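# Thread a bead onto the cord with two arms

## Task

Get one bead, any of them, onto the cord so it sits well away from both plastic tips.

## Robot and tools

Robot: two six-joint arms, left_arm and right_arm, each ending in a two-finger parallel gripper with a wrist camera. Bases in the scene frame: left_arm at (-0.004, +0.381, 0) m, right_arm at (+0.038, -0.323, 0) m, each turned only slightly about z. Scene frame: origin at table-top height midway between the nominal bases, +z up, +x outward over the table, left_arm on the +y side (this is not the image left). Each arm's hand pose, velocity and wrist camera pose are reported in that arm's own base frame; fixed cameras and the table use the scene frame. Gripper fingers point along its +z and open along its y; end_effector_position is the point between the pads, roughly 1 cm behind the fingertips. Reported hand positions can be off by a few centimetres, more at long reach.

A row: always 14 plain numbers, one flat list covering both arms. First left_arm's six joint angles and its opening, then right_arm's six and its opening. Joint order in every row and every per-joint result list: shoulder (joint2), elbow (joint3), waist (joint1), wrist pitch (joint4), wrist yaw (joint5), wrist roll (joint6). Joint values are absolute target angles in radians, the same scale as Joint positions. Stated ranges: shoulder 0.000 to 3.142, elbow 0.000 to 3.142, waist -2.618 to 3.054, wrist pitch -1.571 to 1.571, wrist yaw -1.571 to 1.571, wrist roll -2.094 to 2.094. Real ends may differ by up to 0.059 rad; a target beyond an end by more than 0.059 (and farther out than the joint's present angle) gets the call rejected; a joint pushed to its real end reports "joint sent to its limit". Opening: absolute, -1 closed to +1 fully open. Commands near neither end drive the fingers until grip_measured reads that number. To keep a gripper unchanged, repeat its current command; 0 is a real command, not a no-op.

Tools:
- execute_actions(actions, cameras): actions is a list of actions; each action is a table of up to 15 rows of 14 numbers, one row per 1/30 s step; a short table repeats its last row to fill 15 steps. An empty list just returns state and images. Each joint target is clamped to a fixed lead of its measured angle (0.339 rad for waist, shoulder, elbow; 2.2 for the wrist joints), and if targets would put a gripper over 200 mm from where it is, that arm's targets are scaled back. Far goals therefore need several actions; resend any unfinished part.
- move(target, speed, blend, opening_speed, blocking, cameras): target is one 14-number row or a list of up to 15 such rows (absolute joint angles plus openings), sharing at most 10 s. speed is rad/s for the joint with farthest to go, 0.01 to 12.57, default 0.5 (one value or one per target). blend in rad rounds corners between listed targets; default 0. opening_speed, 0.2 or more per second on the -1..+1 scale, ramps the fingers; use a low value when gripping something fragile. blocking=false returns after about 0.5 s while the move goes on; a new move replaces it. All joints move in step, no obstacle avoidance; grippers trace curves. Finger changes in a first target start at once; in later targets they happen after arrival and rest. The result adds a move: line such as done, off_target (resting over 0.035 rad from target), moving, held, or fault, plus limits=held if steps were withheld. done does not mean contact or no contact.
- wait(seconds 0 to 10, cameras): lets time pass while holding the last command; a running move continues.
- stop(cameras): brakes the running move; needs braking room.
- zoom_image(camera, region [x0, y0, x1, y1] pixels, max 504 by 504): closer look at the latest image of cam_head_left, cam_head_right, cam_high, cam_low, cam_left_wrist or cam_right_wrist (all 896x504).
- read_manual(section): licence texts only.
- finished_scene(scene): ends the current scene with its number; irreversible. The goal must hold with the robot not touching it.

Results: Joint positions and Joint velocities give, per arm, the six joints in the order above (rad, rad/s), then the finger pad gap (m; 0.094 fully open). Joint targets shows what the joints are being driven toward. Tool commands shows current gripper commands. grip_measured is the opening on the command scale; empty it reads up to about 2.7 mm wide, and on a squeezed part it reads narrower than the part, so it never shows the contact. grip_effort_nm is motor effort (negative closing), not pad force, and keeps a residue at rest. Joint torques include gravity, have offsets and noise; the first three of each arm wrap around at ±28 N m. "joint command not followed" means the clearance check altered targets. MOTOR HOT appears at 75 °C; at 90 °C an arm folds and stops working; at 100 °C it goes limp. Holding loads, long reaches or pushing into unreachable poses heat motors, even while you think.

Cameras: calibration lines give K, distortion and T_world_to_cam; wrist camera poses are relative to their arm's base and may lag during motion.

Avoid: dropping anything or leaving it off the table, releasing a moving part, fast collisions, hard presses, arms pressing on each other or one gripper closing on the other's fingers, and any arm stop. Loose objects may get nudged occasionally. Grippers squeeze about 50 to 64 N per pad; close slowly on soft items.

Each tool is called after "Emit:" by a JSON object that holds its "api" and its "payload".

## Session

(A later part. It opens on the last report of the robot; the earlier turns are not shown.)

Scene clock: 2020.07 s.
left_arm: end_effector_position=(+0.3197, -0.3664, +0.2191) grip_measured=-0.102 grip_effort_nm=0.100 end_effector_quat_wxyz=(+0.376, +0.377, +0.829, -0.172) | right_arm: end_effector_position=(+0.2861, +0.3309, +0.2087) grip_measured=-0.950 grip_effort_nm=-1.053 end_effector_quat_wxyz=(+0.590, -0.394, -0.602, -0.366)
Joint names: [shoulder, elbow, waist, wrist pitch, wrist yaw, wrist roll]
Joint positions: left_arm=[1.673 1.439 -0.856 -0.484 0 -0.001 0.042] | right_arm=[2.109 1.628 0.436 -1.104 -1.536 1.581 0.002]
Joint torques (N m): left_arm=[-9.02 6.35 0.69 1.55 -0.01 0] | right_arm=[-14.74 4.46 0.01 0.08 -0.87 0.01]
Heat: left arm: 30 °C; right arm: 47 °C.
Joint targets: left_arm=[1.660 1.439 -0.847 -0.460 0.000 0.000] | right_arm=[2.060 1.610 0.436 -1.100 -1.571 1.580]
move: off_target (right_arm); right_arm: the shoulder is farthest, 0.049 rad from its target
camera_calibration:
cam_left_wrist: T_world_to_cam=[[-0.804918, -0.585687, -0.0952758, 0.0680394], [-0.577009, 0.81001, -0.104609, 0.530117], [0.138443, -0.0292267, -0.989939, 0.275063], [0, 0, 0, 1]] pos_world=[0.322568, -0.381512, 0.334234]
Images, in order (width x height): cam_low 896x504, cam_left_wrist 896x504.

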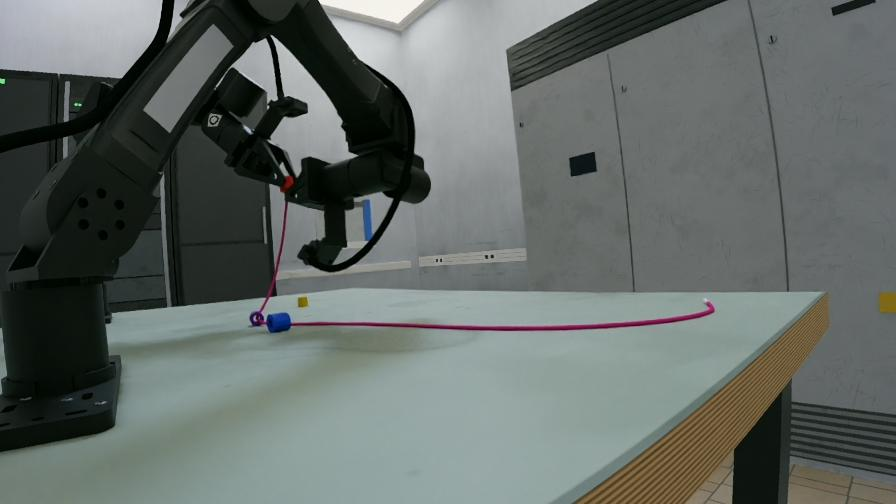

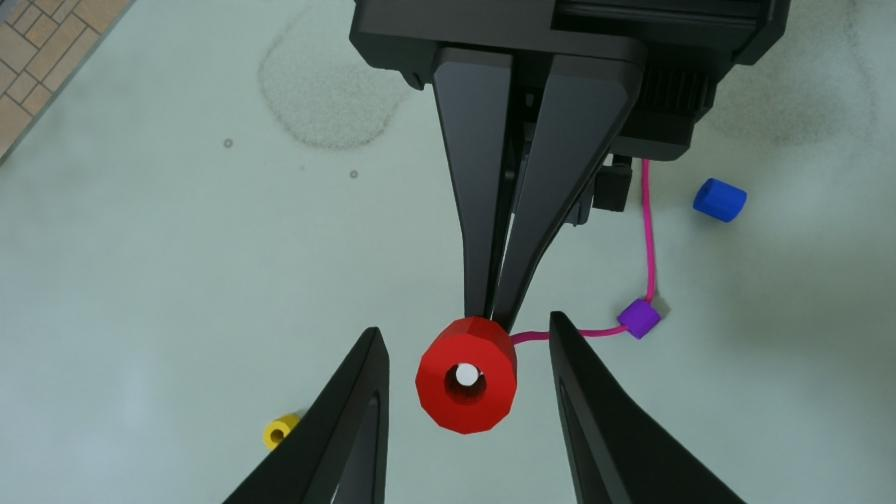

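Emit:
{"api": "move", "payload": {"target": [[1.67, 1.62, -0.847, -0.66, 0.0, 0.0, -0.1, 2.06, 1.61, 0.436, -1.10, -1.571, 1.58, -1.0], [1.67, 1.513, -0.847, -0.535, 0.0, 0.0, -0.1, 2.06, 1.61, 0.436, -1.10, -1.571, 1.58, -1.0]], "speed": 0.15, "cameras": ["cam_left_wrist", "cam_low"]}}

Emit:
{"api": "zoom_image", "payload": {"camera": "cam_left_wrist", "region": [360, 240, 580, 440]}}

Emit:
{"api": "zoom_image", "payload": {"camera": "cam_low", "region": [260, 150, 320, 210]}}

Scene clock: 2047.33 s.
left_arm: end_effector_position=(+0.3191, -0.3658, +0.2385) grip_measured=-0.102 grip_effort_nm=0.100 end_effector_quat_wxyz=(+0.376, +0.377, +0.829, -0.172) | right_arm: end_effector_position=(+0.2861, +0.3309, +0.2089) grip_measured=-0.950 grip_effort_nm=-1.053 end_effector_quat_wxyz=(+0.591, -0.394, -0.602, -0.366)
Joint names: [shoulder, elbow, waist, wrist pitch, wrist yaw, wrist roll]
Joint positions: left_arm=[1.673 1.516 -0.856 -0.561 0 -0.001 0.042] | right_arm=[2.109 1.628 0.436 -1.104 -1.536 1.581 0.002]
Joint torques (N m): left_arm=[-8.17 6.11 0.68 1.58 -0.01 0] | right_arm=[-14.68 4.52 0.01 0.05 -0.87 -0.01]
Heat: left arm: 30 °C; right arm: 45 °C.
Joint targets: left_arm=[1.670 1.513 -0.847 -0.535 0.000 0.000] | right_arm=[2.060 1.610 0.436 -1.100 -1.571 1.580]
move: off_target (right_arm); right_arm: the shoulder is farthest, 0.049 rad from its target
camera_calibration:
cam_left_wrist: T_world_to_cam=[[-0.804918, -0.585687, -0.0952758, 0.0697563], [-0.577009, 0.81001, -0.104609, 0.531315], [0.138443, -0.0292267, -0.989939, 0.294369], [0, 0, 0, 1]] pos_world=[0.321968, -0.380912, 0.353634]
Images, in order (width x height): cam_low 896x504, cam_left_wrist 896x504.

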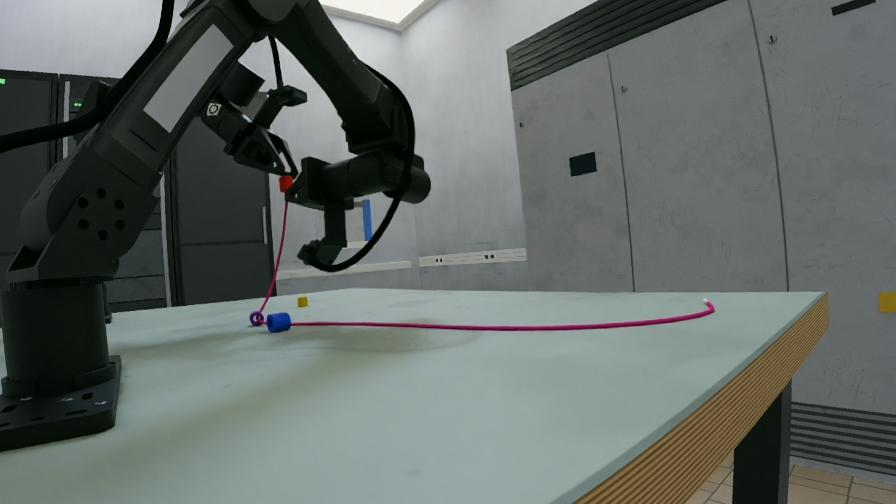

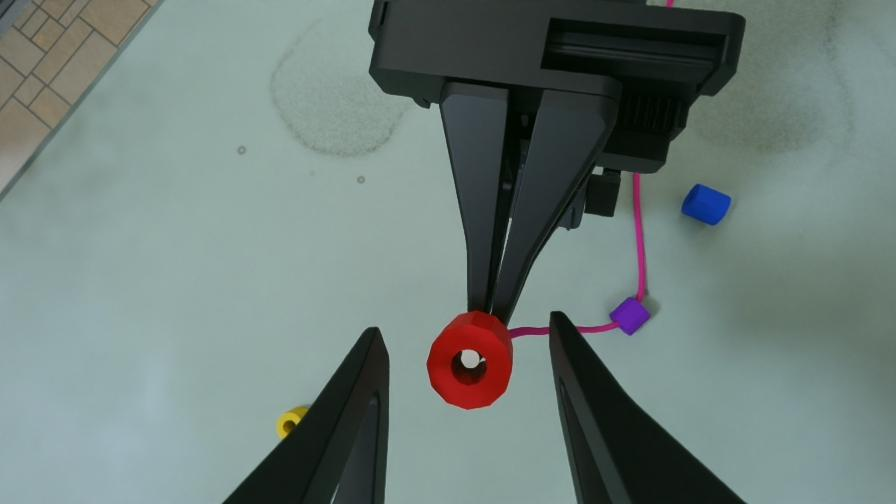

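Scaled by 2.291 from the camera's 896x504 image, which has a finer 1280x720 frame.

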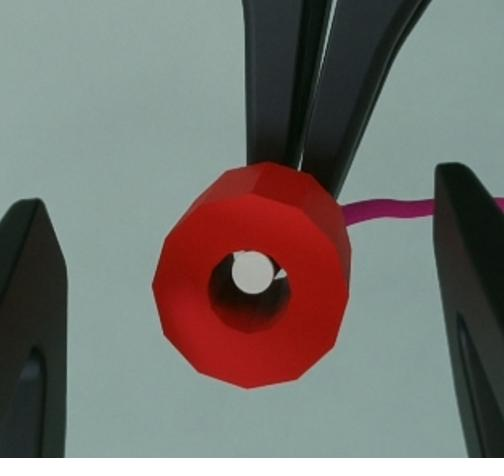

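Scaled by 8.400 from the camera's 896x504 image, which has a finer 1280x720 frame.

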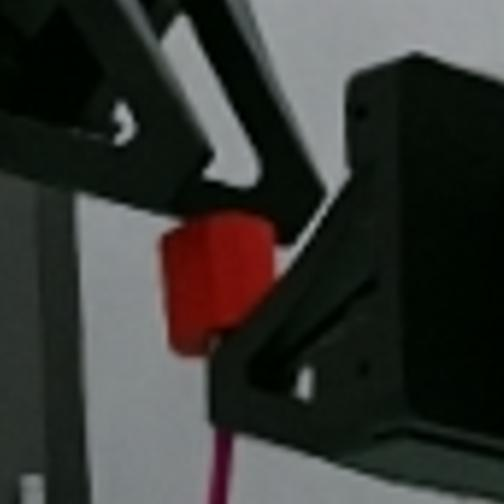

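Emit:
{"api": "zoom_image", "payload": {"camera": "cam_left_wrist", "region": [430, 310, 510, 410]}}

Emit:
{"api": "zoom_image", "payload": {"camera": "cam_low", "region": [272, 165, 302, 197]}}

Scaled by 5.040 from the camera's 896x504 image, which has a finer 1280x720 frame.

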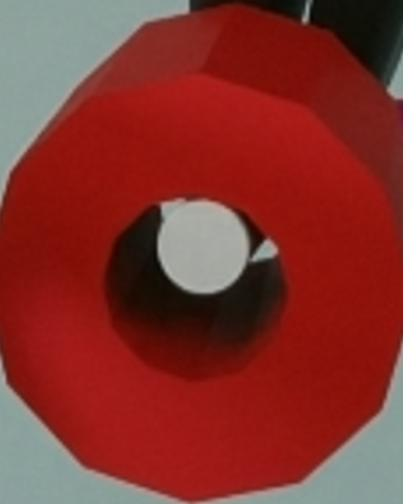

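Scaled by 15.750 from the camera's 896x504 image, which has a finer 1280x720 frame.

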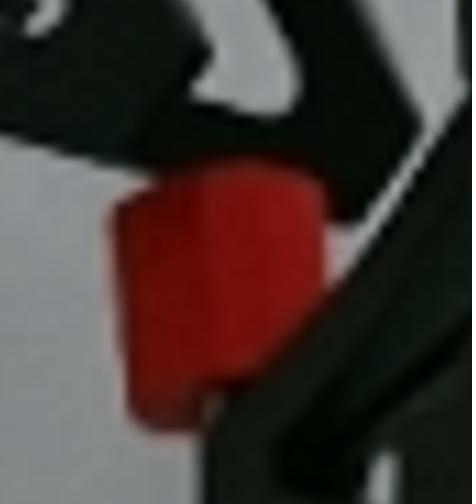

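Emit:
{"api": "execute_actions", "payload": {"actions": [], "cameras": ["cam_high", "cam_right_wrist", "cam_head_right", "cam_left_wrist"]}}

Emit:
{"api": "zoom_image", "payload": {"camera": "cam_high", "region": [400, 160, 480, 240]}}

Emit:
{"api": "zoom_image", "payload": {"camera": "cam_right_wrist", "region": [380, 260, 540, 440]}}

Scene clock: 2167.77 s.
left_arm: end_effector_position=(+0.3192, -0.3659, +0.2387) grip_measured=-0.102 grip_effort_nm=0.095 end_effector_quat_wxyz=(+0.377, +0.377, +0.829, -0.172) | right_arm: end_effector_position=(+0.2861, +0.3309, +0.2089) grip_measured=-0.950 grip_effort_nm=-1.053 end_effector_quat_wxyz=(+0.591, -0.394, -0.602, -0.366)
Joint names: [shoulder, elbow, waist, wrist pitch, wrist yaw, wrist roll]
Joint positions: left_arm=[1.673 1.516 -0.856 -0.56 0 -0.001 0.042] | right_arm=[2.109 1.628 0.436 -1.104 -1.536 1.581 0.002]
Joint velocities: within noise
Joint torques (N m): left_arm=[-8.17 6.09 0.69 1.56 -0.01 0] | right_arm=[-14.71 4.53 0.01 0.06 -0.88 0.01]
Heat: left arm: 32 °C; right arm: 46 °C.
Joint targets: left_arm=[1.670 1.513 -0.847 -0.535 0.000 0.000] | right_arm=[2.060 1.610 0.436 -1.100 -1.571 1.580]
Tool commands: left_gripper/opening=-0.1 right_gripper/opening=-1.0
camera_calibration:
cam_left_wrist: T_world_to_cam=[[-0.804851, -0.585765, -0.0953688, 0.0697565], [-0.576937, 0.809925, -0.105669, 0.531654], [0.139139, -0.030026, -0.989818, 0.293995], [0, 0, 0, 1]] pos_world=[0.321968, -0.380911, 0.353834]
cam_right_wrist: T_world_to_cam=[[-0.900973, -0.415566, 0.124712, 0.371099], [0.358411, -0.550865, 0.753717, -0.0525462], [-0.244519, 0.723777, 0.645257, -0.188414], [0, 0, 0, 1]] pos_world=[0.307113, 0.26164, 0.1149]
Images, in order (width x height): cam_head_right 896x504, cam_high 896x504, cam_left_wrist 896x504, cam_right_wrist 896x504.

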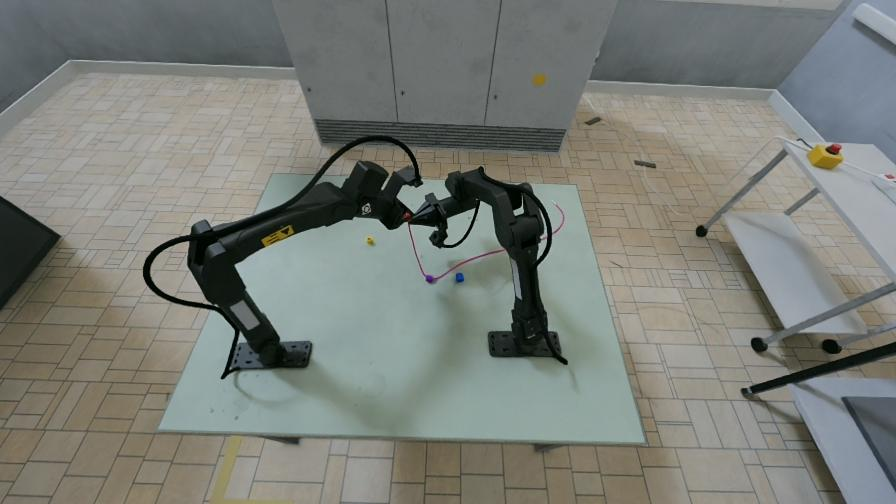

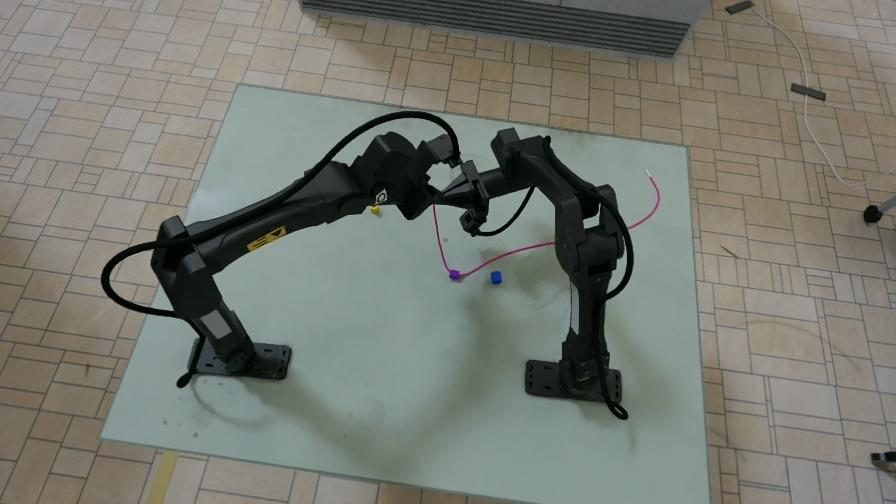

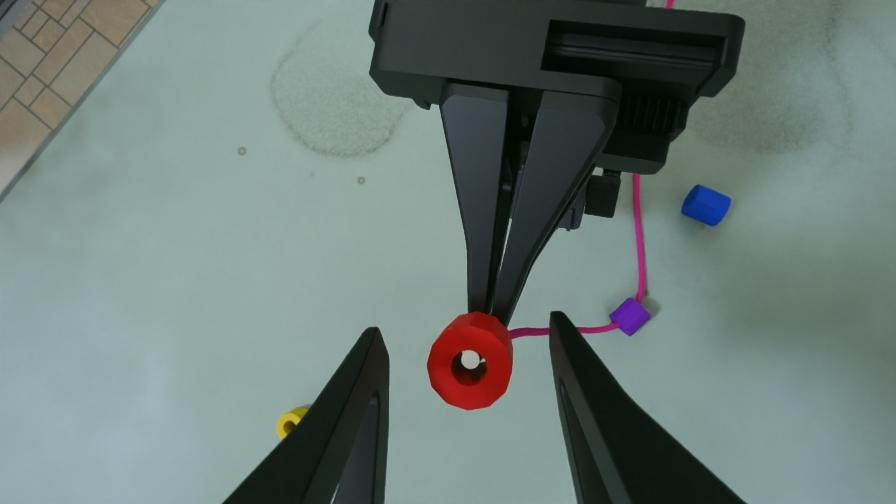

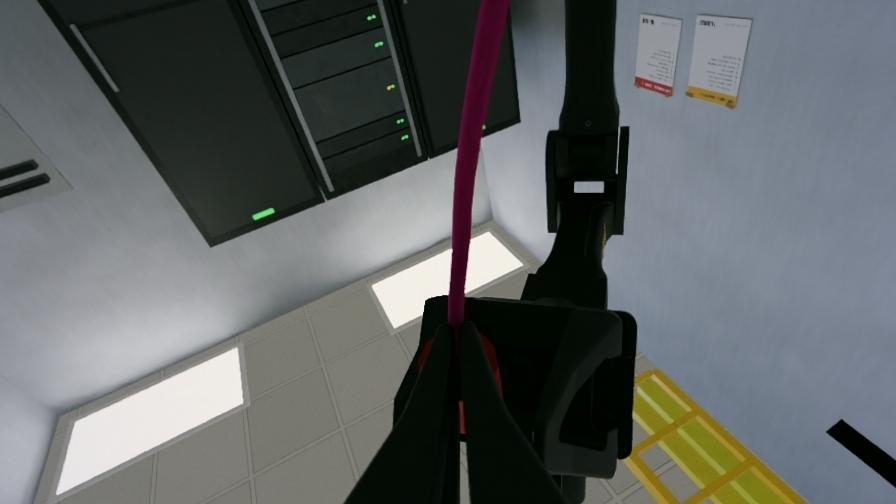

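Scaled by 6.300 from the camera's 896x504 image, which has a finer 1280x720 frame.

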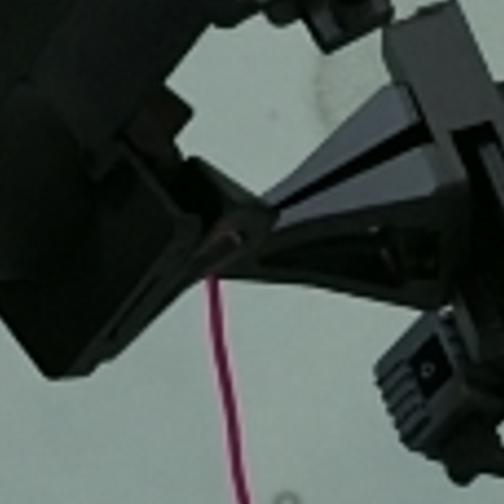

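Scaled by 2.800 from the camera's 896x504 image, which has a finer 1280x720 frame.

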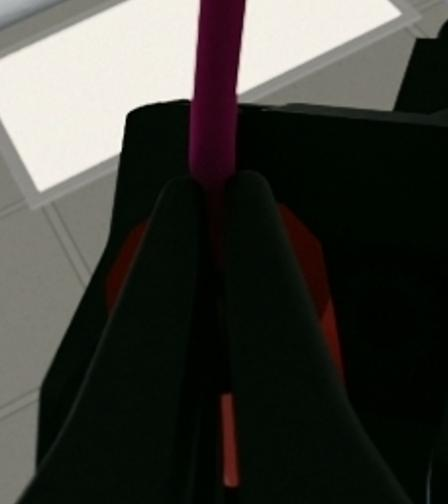

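Emit:
{"api": "move", "payload": {"target": [1.67, 1.440, -0.847, -0.460, 0.0, 0.0, -0.1, 2.06, 1.61, 0.436, -1.10, -1.571, 1.58, -1.0], "speed": 0.12, "cameras": []}}

Emit:
{"api": "move", "payload": {"target": [1.67, 1.440, -0.847, -0.460, 0.0, 0.0, -1.0, 2.06, 1.61, 0.436, -1.10, -1.571, 1.58, -1.0], "speed": 0.12, "opening_speed": 0.5, "cameras": ["cam_left_wrist", "cam_low"]}}

Emit:
{"api": "zoom_image", "payload": {"camera": "cam_low", "region": [260, 150, 320, 210]}}

Scene clock: 2350.67 s.
left_arm: end_effector_position=(+0.3198, -0.3666, +0.2204) grip_measured=-0.102 grip_effort_nm=0.105 end_effector_quat_wxyz=(+0.377, +0.377, +0.829, -0.172) | right_arm: end_effector_position=(+0.2861, +0.3309, +0.2089) grip_measured=-0.950 grip_effort_nm=-1.053 end_effector_quat_wxyz=(+0.591, -0.394, -0.602, -0.366)
Joint names: [shoulder, elbow, waist, wrist pitch, wrist yaw, wrist roll]
Joint positions: left_arm=[1.673 1.443 -0.856 -0.487 0 -0.001 0.042] | right_arm=[2.109 1.628 0.436 -1.104 -1.536 1.581 0.002]
Joint torques (N m): left_arm=[-8.2 6.12 0.66 1.59 -0.01 0] | right_arm=[-14.68 4.49 -0.03 0.08 -0.87 0.02]
Heat: left arm: 32 °C; right arm: 47 °C.
Joint targets: left_arm=[1.670 1.440 -0.847 -0.460 0.000 0.000] | right_arm=[2.060 1.610 0.436 -1.100 -1.571 1.580]
move: off_target (right_arm); right_arm: the shoulder is farthest, 0.049 rad from its target
No camera images: "cameras" was empty.

Scene clock: 2352.67 s.
left_arm: end_effector_position=(+0.3200, -0.3668, +0.2207) grip_measured=-0.560 grip_effort_nm=-1.023 end_effector_quat_wxyz=(+0.377, +0.377, +0.828, -0.172) | right_arm: end_effector_position=(+0.2861, +0.3309, +0.2089) grip_measured=-0.950 grip_effort_nm=-1.053 end_effector_quat_wxyz=(+0.591, -0.394, -0.602, -0.366)
Joint names: [shoulder, elbow, waist, wrist pitch, wrist yaw, wrist roll]
Joint positions: left_arm=[1.673 1.443 -0.856 -0.486 0 -0.001 0.021] | right_arm=[2.109 1.628 0.436 -1.104 -1.536 1.581 0.002]
Joint torques (N m): left_arm=[-8.21 6.12 0.69 1.57 -0.01 0] | right_arm=[-14.68 4.49 -0.05 0.06 -0.86 -0.01]
Heat: left arm: 32 °C; right arm: 47 °C.
Joint targets: left_arm=[1.670 1.440 -0.847 -0.460 0.000 0.000] | right_arm=[2.060 1.610 0.436 -1.100 -1.571 1.580]
move: off_target (right_arm); right_arm: the shoulder is farthest, 0.049 rad from its target
camera_calibration:
cam_left_wrist: T_world_to_cam=[[-0.804729, -0.585915, -0.0954677, 0.0680494], [-0.576863, 0.809771, -0.10724, 0.531108], [0.14014, -0.0312271, -0.989639, 0.275233], [0, 0, 0, 1]] pos_world=[0.322567, -0.38161, 0.335834]
Images, in order (width x height): cam_low 896x504, cam_left_wrist 896x504.

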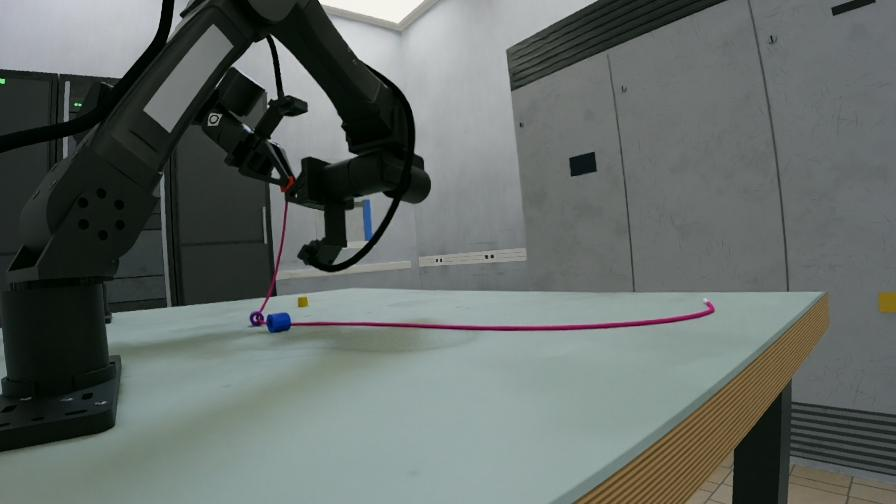

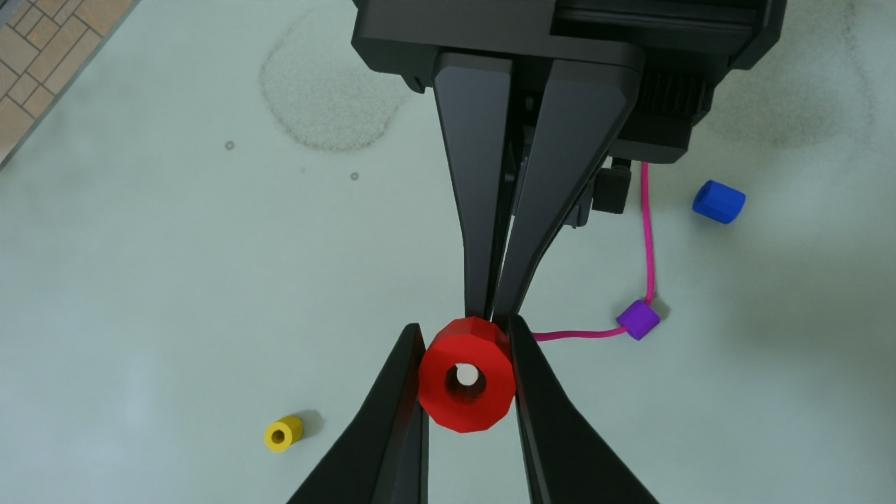

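Scaled by 8.400 from the camera's 896x504 image, which has a finer 1280x720 frame.

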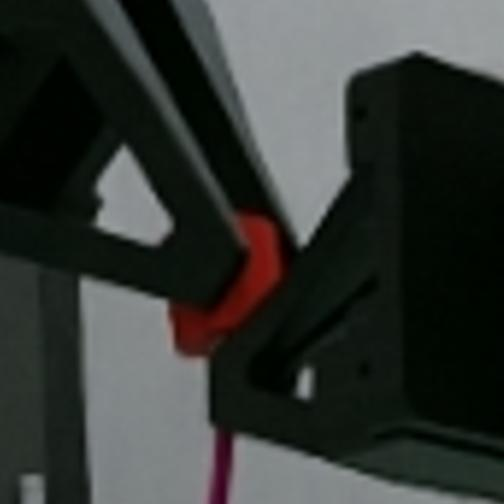

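Emit:
{"api": "move", "payload": {"target": [[1.67, 1.68, -0.847, -0.72, 0.0, 0.0, -1.0, 2.06, 1.61, 0.436, -1.10, -1.571, 1.58, -1.0], [1.379, 1.41, -0.75, -0.744, 0.0, 0.0, -1.0, 2.06, 1.61, 0.436, -1.10, -1.571, 1.58, -1.0], [1.96, 1.385, -0.60, -1.48, 0.0, 0.0, -1.0, 2.06, 1.61, 0.436, -1.10, -1.571, 1.58, -1.0]], "speed": [0.15, 0.4, 0.4], "cameras": ["cam_left_wrist", "cam_low", "cam_high"]}}

Scene clock: 2385.47 s.
left_arm: end_effector_position=(+0.2025, -0.1398, +0.0611) grip_measured=-0.560 grip_effort_nm=-1.028 end_effector_quat_wxyz=(-0.217, +0.291, +0.929, +0.069) | right_arm: end_effector_position=(+0.2861, +0.3309, +0.2090) grip_measured=-0.950 grip_effort_nm=-1.057 end_effector_quat_wxyz=(+0.591, -0.394, -0.602, -0.366)
Joint names: [shoulder, elbow, waist, wrist pitch, wrist yaw, wrist roll]
Joint positions: left_arm=[1.949 1.385 -0.608 -1.467 0 -0.001 0.021] | right_arm=[2.109 1.628 0.436 -1.104 -1.537 1.581 0.002]
Joint torques (N m): left_arm=[-7.32 4.36 0.66 -0.4 -0.01 0.01] | right_arm=[-14.74 4.49 0.06 0.06 -0.85 0.01]
Heat: left arm: 31 °C; right arm: 47 °C.
Joint targets: left_arm=[1.960 1.385 -0.600 -1.480 0.000 0.000] | right_arm=[2.060 1.610 0.436 -1.100 -1.571 1.580]
move: off_target (right_arm); right_arm: the shoulder is farthest, 0.049 rad from its target
camera_calibration:
cam_left_wrist: T_world_to_cam=[[-0.660427, -0.748622, 0.0583226, 0.0299591], [-0.236098, 0.280759, 0.930286, 0.0560765], [-0.712807, 0.600616, -0.362169, 0.363544], [0, 0, 0, 1]] pos_world=[0.292162, -0.211666, 0.0777497]
Images, in order (width x height): cam_high 896x504, cam_low 896x504, cam_left_wrist 896x504.

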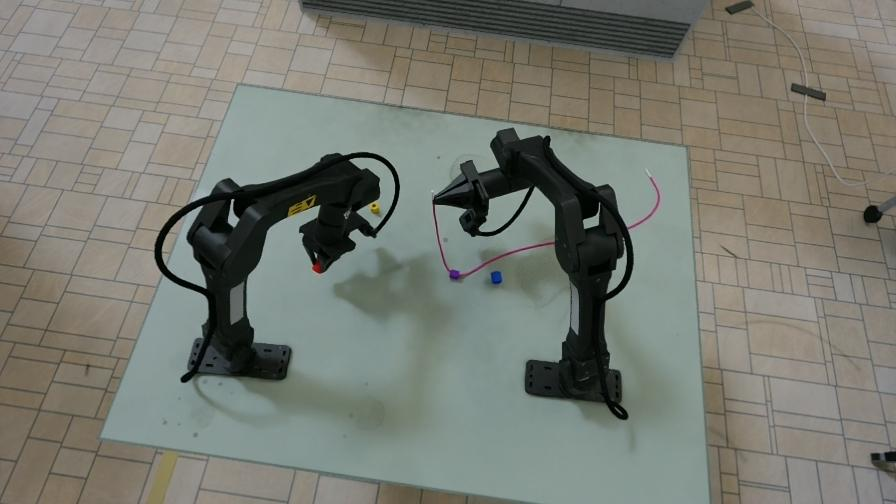

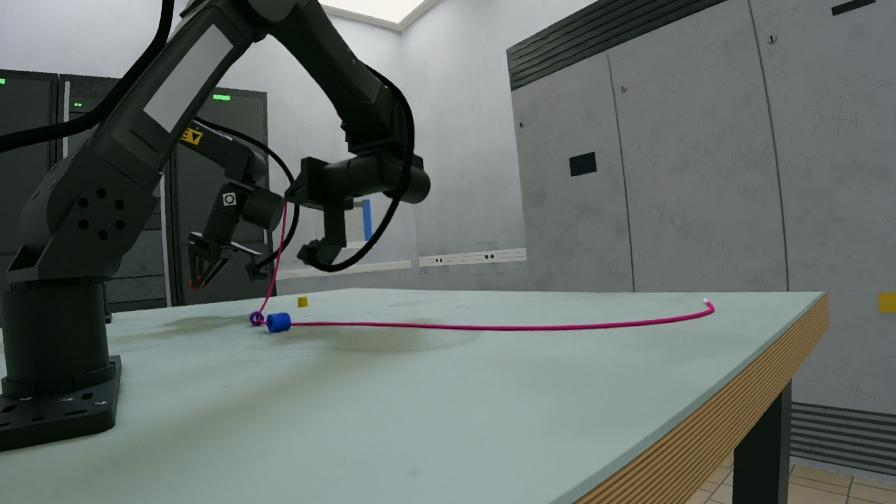

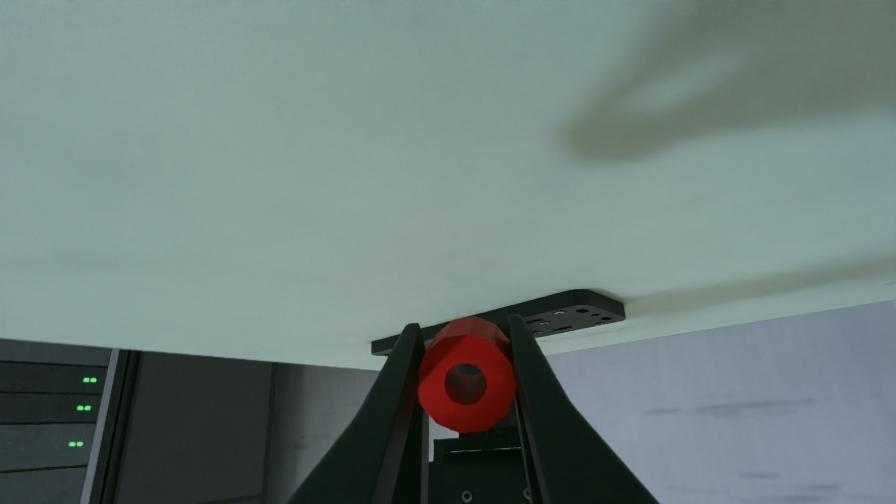

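Emit:
{"api": "move", "payload": {"target": [2.004, 1.296, -0.60, -1.305, 0.0, 0.0, -1.0, 2.06, 1.61, 0.436, -1.10, -1.571, 1.58, -1.0], "speed": 0.15, "cameras": ["cam_low"]}}

Emit:
{"api": "zoom_image", "payload": {"camera": "cam_low", "region": [150, 240, 270, 340]}}

Scene clock: 2407.83 s.
left_arm: end_effector_position=(+0.2057, -0.1420, +0.0253) grip_measured=-0.560 grip_effort_nm=-1.028 end_effector_quat_wxyz=(-0.204, +0.292, +0.932, +0.065) | right_arm: end_effector_position=(+0.2861, +0.3309, +0.2091) grip_measured=-0.950 grip_effort_nm=-1.057 end_effector_quat_wxyz=(+0.591, -0.394, -0.601, -0.366)
Joint names: [shoulder, elbow, waist, wrist pitch, wrist yaw, wrist roll]
Joint positions: left_arm=[1.988 1.299 -0.608 -1.315 0 -0.001 0.021] | right_arm=[2.109 1.628 0.436 -1.104 -1.538 1.581 0.002]
Joint torques (N m): left_arm=[-7.02 3.92 0.69 -0.2 -0.01 0] | right_arm=[-14.68 4.53 0.03 0.06 -0.85 -0.01]
Heat: left arm: 29 °C; right arm: 47 °C.
Joint targets: left_arm=[2.004 1.296 -0.600 -1.305 0.000 0.000] | right_arm=[2.060 1.610 0.436 -1.100 -1.571 1.580]
move: off_target (right_arm); right_arm: the shoulder is farthest, 0.049 rad from its target
Images, in order (width x height): cam_low 896x504.

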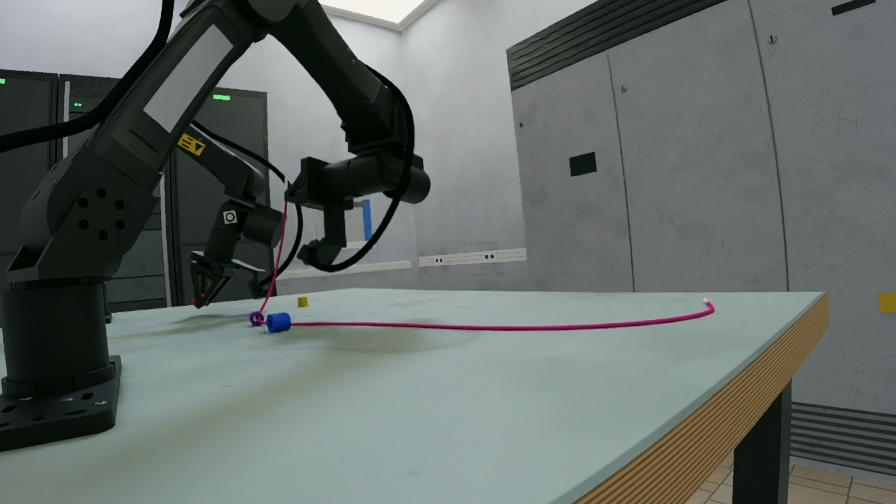

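Scaled by 4.200 from the camera's 896x504 image, which has a finer 1280x720 frame.

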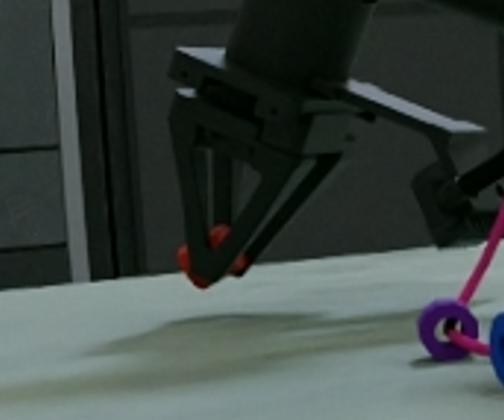

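Emit:
{"api": "move", "payload": {"target": [2.017, 1.271, -0.60, -1.268, 0.0, 0.0, -1.0, 2.06, 1.61, 0.436, -1.10, -1.571, 1.58, -1.0], "speed": 0.1, "cameras": ["cam_low", "cam_left_wrist"]}}

Emit:
{"api": "zoom_image", "payload": {"camera": "cam_low", "region": [150, 260, 250, 340]}}

Scene clock: 2416.03 s.
left_arm: end_effector_position=(+0.2046, -0.1412, +0.0155) grip_measured=-0.560 grip_effort_nm=-1.028 end_effector_quat_wxyz=(-0.205, +0.292, +0.932, +0.065) | right_arm: end_effector_position=(+0.2861, +0.3309, +0.2091) grip_measured=-0.950 grip_effort_nm=-1.057 end_effector_quat_wxyz=(+0.591, -0.394, -0.601, -0.366)
Joint names: [shoulder, elbow, waist, wrist pitch, wrist yaw, wrist roll]
Joint positions: left_arm=[2 1.275 -0.608 -1.278 0 -0.001 0.021] | right_arm=[2.109 1.628 0.436 -1.104 -1.538 1.581 0.002]
Joint torques (N m): left_arm=[-7.01 3.82 0.68 -0.21 -0.01 0] | right_arm=[-14.75 4.48 0.02 0.06 -0.87 0]
Heat: left arm: 28 °C; right arm: 47 °C.
Joint targets: left_arm=[2.017 1.271 -0.600 -1.268 0.000 0.000] | right_arm=[2.060 1.610 0.436 -1.100 -1.571 1.580]
move: off_target (right_arm); right_arm: the shoulder is farthest, 0.049 rad from its target
camera_calibration:
cam_left_wrist: T_world_to_cam=[[-0.66172, -0.747713, 0.0552399, 0.0333429], [-0.256912, 0.295348, 0.920199, 0.105907], [-0.70436, 0.594722, -0.387534, 0.347249], [0, 0, 0, 1]] pos_world=[0.29386, -0.212865, 0.0352731]
Images, in order (width x height): cam_low 896x504, cam_left_wrist 896x504.

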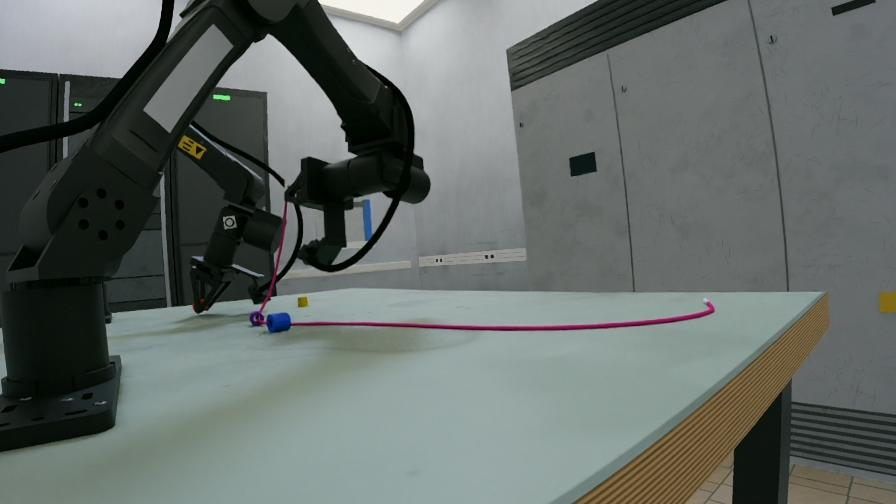

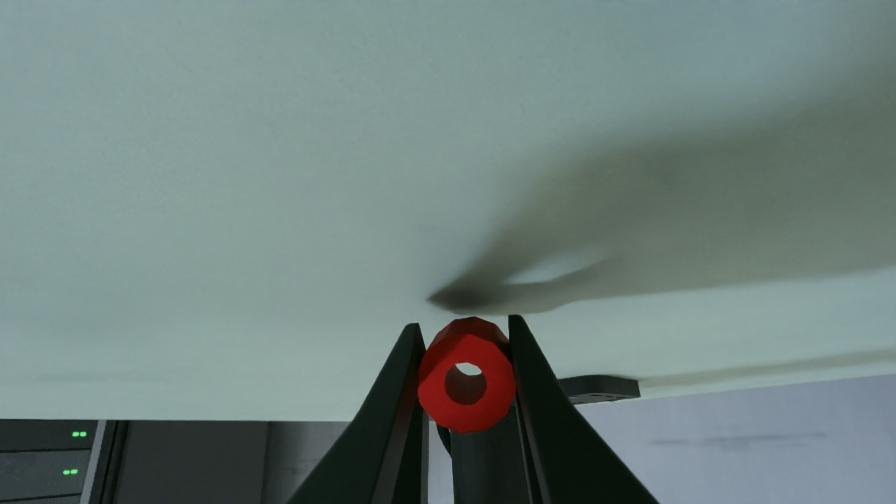

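Scaled by 5.040 from the camera's 896x504 image, which has a finer 1280x720 frame.

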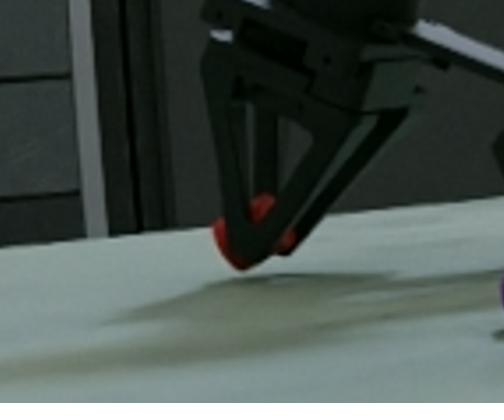

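Emit:
{"api": "move", "payload": {"target": [2.024, 1.259, -0.60, -1.250, 0.0, 0.0, -1.0, 2.06, 1.61, 0.436, -1.10, -1.571, 1.58, -1.0], "speed": 0.1, "cameras": []}}

Emit:
{"api": "move", "payload": {"target": [2.024, 1.259, -0.60, -1.250, 0.0, 0.0, -0.2, 2.06, 1.61, 0.436, -1.10, -1.571, 1.58, -1.0], "speed": 0.1, "opening_speed": 0.4, "cameras": ["cam_low", "cam_left_wrist"]}}

Emit:
{"api": "zoom_image", "payload": {"camera": "cam_low", "region": [150, 260, 250, 340]}}

Scene clock: 2423.77 s.
left_arm: end_effector_position=(+0.2041, -0.1408, +0.0132) grip_measured=-0.560 grip_effort_nm=-1.028 end_effector_quat_wxyz=(-0.204, +0.292, +0.932, +0.065) | right_arm: end_effector_position=(+0.2861, +0.3309, +0.2091) grip_measured=-0.950 grip_effort_nm=-1.057 end_effector_quat_wxyz=(+0.591, -0.394, -0.601, -0.366)
Joint names: [shoulder, elbow, waist, wrist pitch, wrist yaw, wrist roll]
Joint positions: left_arm=[2.002 1.267 -0.608 -1.268 0 -0.001 0.021] | right_arm=[2.109 1.628 0.436 -1.104 -1.538 1.581 0.002]
Joint torques (N m): left_arm=[-6.52 3.49 0.68 -0.12 -0.01 0] | right_arm=[-14.78 4.53 0.02 0.07 -0.88 0.01]
Heat: left arm: 28 °C; right arm: 47 °C.
Joint targets: left_arm=[2.024 1.259 -0.600 -1.250 0.000 0.000] | right_arm=[2.060 1.610 0.436 -1.100 -1.571 1.580]
move: off_target (right_arm); right_arm: the shoulder is farthest, 0.049 rad from its target
No camera images: "cameras" was empty.

Scene clock: 2425.97 s.
left_arm: end_effector_position=(+0.2042, -0.1409, +0.0109) grip_measured=-0.202 grip_effort_nm=0.095 end_effector_quat_wxyz=(-0.204, +0.292, +0.932, +0.065) | right_arm: end_effector_position=(+0.2861, +0.3309, +0.2091) grip_measured=-0.950 grip_effort_nm=-1.053 end_effector_quat_wxyz=(+0.591, -0.394, -0.601, -0.366)
Joint names: [shoulder, elbow, waist, wrist pitch, wrist yaw, wrist roll]
Joint positions: left_arm=[2.006 1.263 -0.608 -1.26 0 -0.001 0.037] | right_arm=[2.109 1.628 0.436 -1.104 -1.538 1.581 0.002]
Joint torques (N m): left_arm=[-6.94 3.74 0.68 -0.19 -0.01 0] | right_arm=[-14.71 4.46 -0.05 0.06 -0.87 0]
Heat: left arm: 28 °C; right arm: 47 °C.
Joint targets: left_arm=[2.024 1.259 -0.600 -1.250 0.000 0.000] | right_arm=[2.060 1.610 0.436 -1.100 -1.571 1.580]
move: off_target (right_arm); right_arm: the shoulder is farthest, 0.049 rad from its target
camera_calibration:
cam_left_wrist: T_world_to_cam=[[-0.661714, -0.747722, 0.0551971, 0.0335545], [-0.257174, 0.295513, 0.920073, 0.110064], [-0.70427, 0.59463, -0.38784, 0.344969], [0, 0, 0, 1]] pos_world=[0.29346, -0.212565, 0.0306734]
Images, in order (width x height): cam_low 896x504, cam_left_wrist 896x504.

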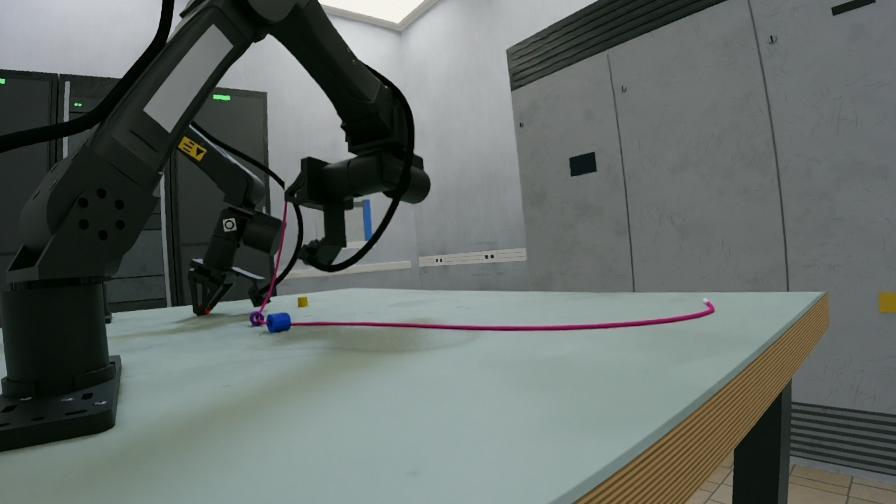

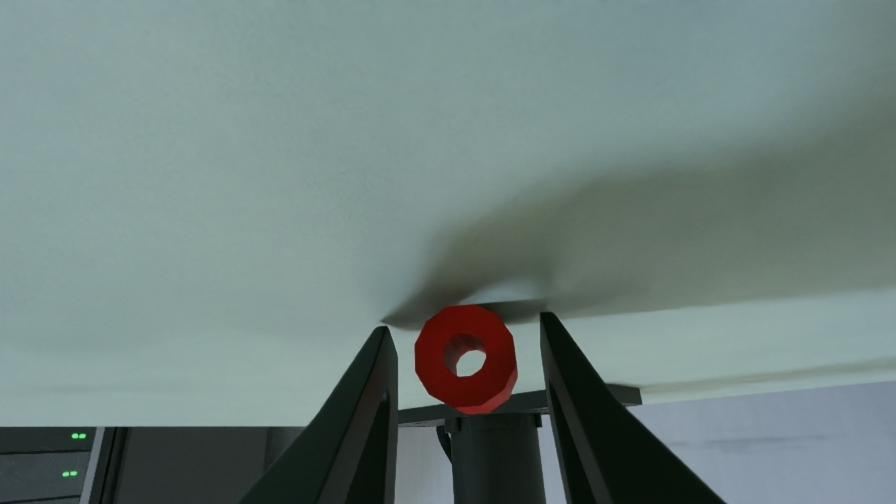

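Scaled by 5.040 from the camera's 896x504 image, which has a finer 1280x720 frame.

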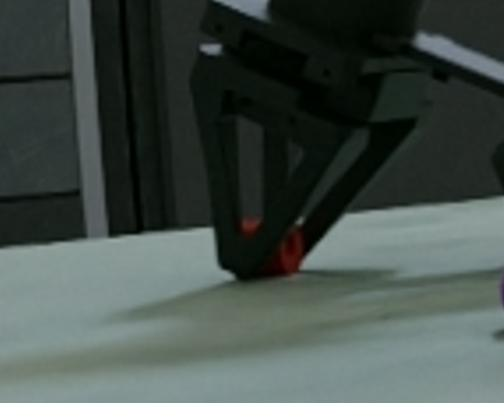

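Emit:
{"api": "move", "payload": {"target": [1.50, 0.985, -0.60, -1.04, 0.0, 0.0, -0.1, 2.06, 1.61, 0.436, -1.10, -1.571, 1.58, -1.0], "speed": 0.3, "cameras": ["cam_left_wrist"]}}

Scene clock: 2454.87 s.
left_arm: end_effector_position=(+0.2007, -0.1385, +0.0596) grip_measured=-0.102 grip_effort_nm=0.105 end_effector_quat_wxyz=(-0.012, +0.299, +0.954, +0.004) | right_arm: end_effector_position=(+0.2861, +0.3309, +0.2091) grip_measured=-0.950 grip_effort_nm=-1.057 end_effector_quat_wxyz=(+0.591, -0.394, -0.601, -0.366)
Joint names: [shoulder, elbow, waist, wrist pitch, wrist yaw, wrist roll]
Joint positions: left_arm=[1.53 0.99 -0.608 -1.056 0 -0.001 0.042] | right_arm=[2.109 1.628 0.436 -1.104 -1.538 1.581 0.002]
Joint torques (N m): left_arm=[-7.73 4.66 0.65 0.44 -0.01 0] | right_arm=[-14.74 4.48 -0.02 0.08 -0.87 0]
Heat: left arm: 27 °C; right arm: 48 °C.
Joint targets: left_arm=[1.500 0.985 -0.600 -1.040 0.000 0.000] | right_arm=[2.060 1.610 0.436 -1.100 -1.571 1.580]
move: off_target (right_arm); right_arm: the shoulder is farthest, 0.049 rad from its target
camera_calibration:
cam_left_wrist: T_world_to_cam=[[-0.671895, -0.74063, 0.00495639, 0.036398], [-0.530592, 0.485998, 0.694462, 0.158309], [-0.516748, 0.463976, -0.719512, 0.324001], [0, 0, 0, 1]] pos_world=[0.27588, -0.200309, 0.123003]
Images, in order (width x height): cam_left_wrist 896x504.

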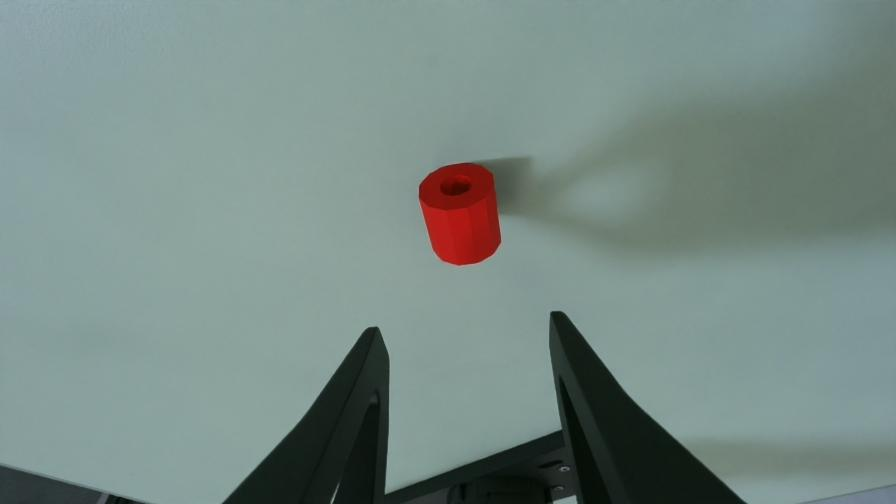

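Emit:
{"api": "move", "payload": {"target": [1.604, 0.840, -0.60, -0.793, 0.0, -0.05, -0.1, 2.06, 1.61, 0.436, -1.10, -1.571, 1.58, -1.0], "speed": 0.15, "cameras": ["cam_left_wrist"]}}

Scene clock: 2472.53 s.
left_arm: end_effector_position=(+0.2042, -0.1410, +0.0110) grip_measured=-0.102 grip_effort_nm=0.100 end_effector_quat_wxyz=(+0.004, +0.278, +0.961, -0.001) | right_arm: end_effector_position=(+0.2861, +0.3309, +0.2091) grip_measured=-0.950 grip_effort_nm=-1.057 end_effector_quat_wxyz=(+0.591, -0.394, -0.601, -0.366)
Joint names: [shoulder, elbow, waist, wrist pitch, wrist yaw, wrist roll]
Joint positions: left_arm=[1.593 0.843 -0.608 -0.812 0 -0.046 0.042] | right_arm=[2.109 1.628 0.436 -1.104 -1.538 1.581 0.002]
Joint torques (N m): left_arm=[-4.42 4.49 0.68 0.49 -0.01 -0.05] | right_arm=[-14.69 4.46 -0.03 0.06 -0.85 -0.01]
Heat: left arm: 26 °C; right arm: 48 °C.
Joint targets: left_arm=[1.604 0.840 -0.600 -0.793 0.000 -0.050] | right_arm=[2.060 1.610 0.436 -1.100 -1.571 1.580]
move: off_target (right_arm); right_arm: the shoulder is farthest, 0.049 rad from its target
camera_calibration:
cam_left_wrist: T_world_to_cam=[[-0.638254, -0.769825, 0.000956809, 0.0261996], [-0.571407, 0.474579, 0.669529, 0.202127], [-0.515874, 0.426783, -0.742786, 0.286871], [0, 0, 0, 1]] pos_world=[0.280208, -0.198188, 0.0777286]
Images, in order (width x height): cam_left_wrist 896x504.

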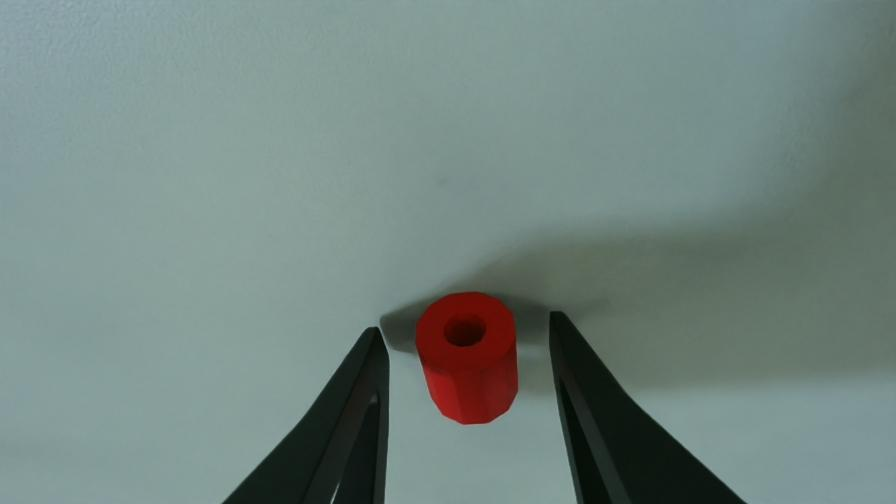

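Emit:
{"api": "move", "payload": {"target": [1.604, 0.840, -0.60, -0.793, 0.0, -0.05, -1.0, 2.06, 1.61, 0.436, -1.10, -1.571, 1.58, -1.0], "speed": 0.15, "opening_speed": 0.5, "cameras": ["cam_left_wrist"]}}

Scene clock: 2480.07 s.
left_arm: end_effector_position=(+0.2045, -0.1411, +0.0110) grip_measured=-0.561 grip_effort_nm=-1.023 end_effector_quat_wxyz=(+0.005, +0.277, +0.961, -0.001) | right_arm: end_effector_position=(+0.2861, +0.3309, +0.2091) grip_measured=-0.950 grip_effort_nm=-1.057 end_effector_quat_wxyz=(+0.591, -0.394, -0.601, -0.366)
Joint names: [shoulder, elbow, waist, wrist pitch, wrist yaw, wrist roll]
Joint positions: left_arm=[1.593 0.843 -0.608 -0.811 0 -0.047 0.021] | right_arm=[2.109 1.628 0.436 -1.104 -1.538 1.581 0.002]
Joint torques (N m): left_arm=[-4.41 4.52 0.68 0.51 -0.01 -0.04] | right_arm=[-14.69 4.52 0.03 0.07 -0.86 -0.01]
Heat: left arm: 26 °C; right arm: 48 °C.
Joint targets: left_arm=[1.604 0.840 -0.600 -0.793 0.000 -0.050] | right_arm=[2.060 1.610 0.436 -1.100 -1.571 1.580]
move: off_target (right_arm); right_arm: the shoulder is farthest, 0.049 rad from its target
camera_calibration:
cam_left_wrist: T_world_to_cam=[[-0.637663, -0.770315, 0.000861646, 0.0260726], [-0.57239, 0.47457, 0.668695, 0.202512], [-0.515515, 0.425909, -0.743536, 0.286833], [0, 0, 0, 1]] pos_world=[0.280408, -0.198187, 0.0778294]
Images, in order (width x height): cam_left_wrist 896x504.

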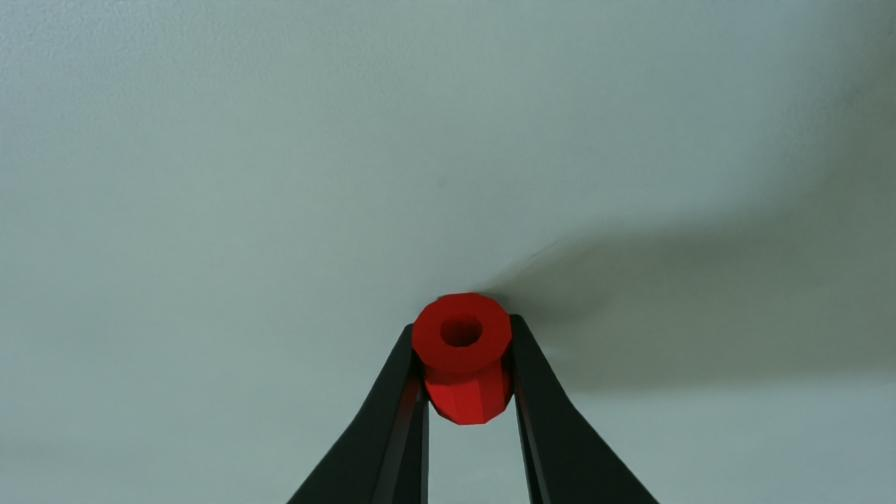

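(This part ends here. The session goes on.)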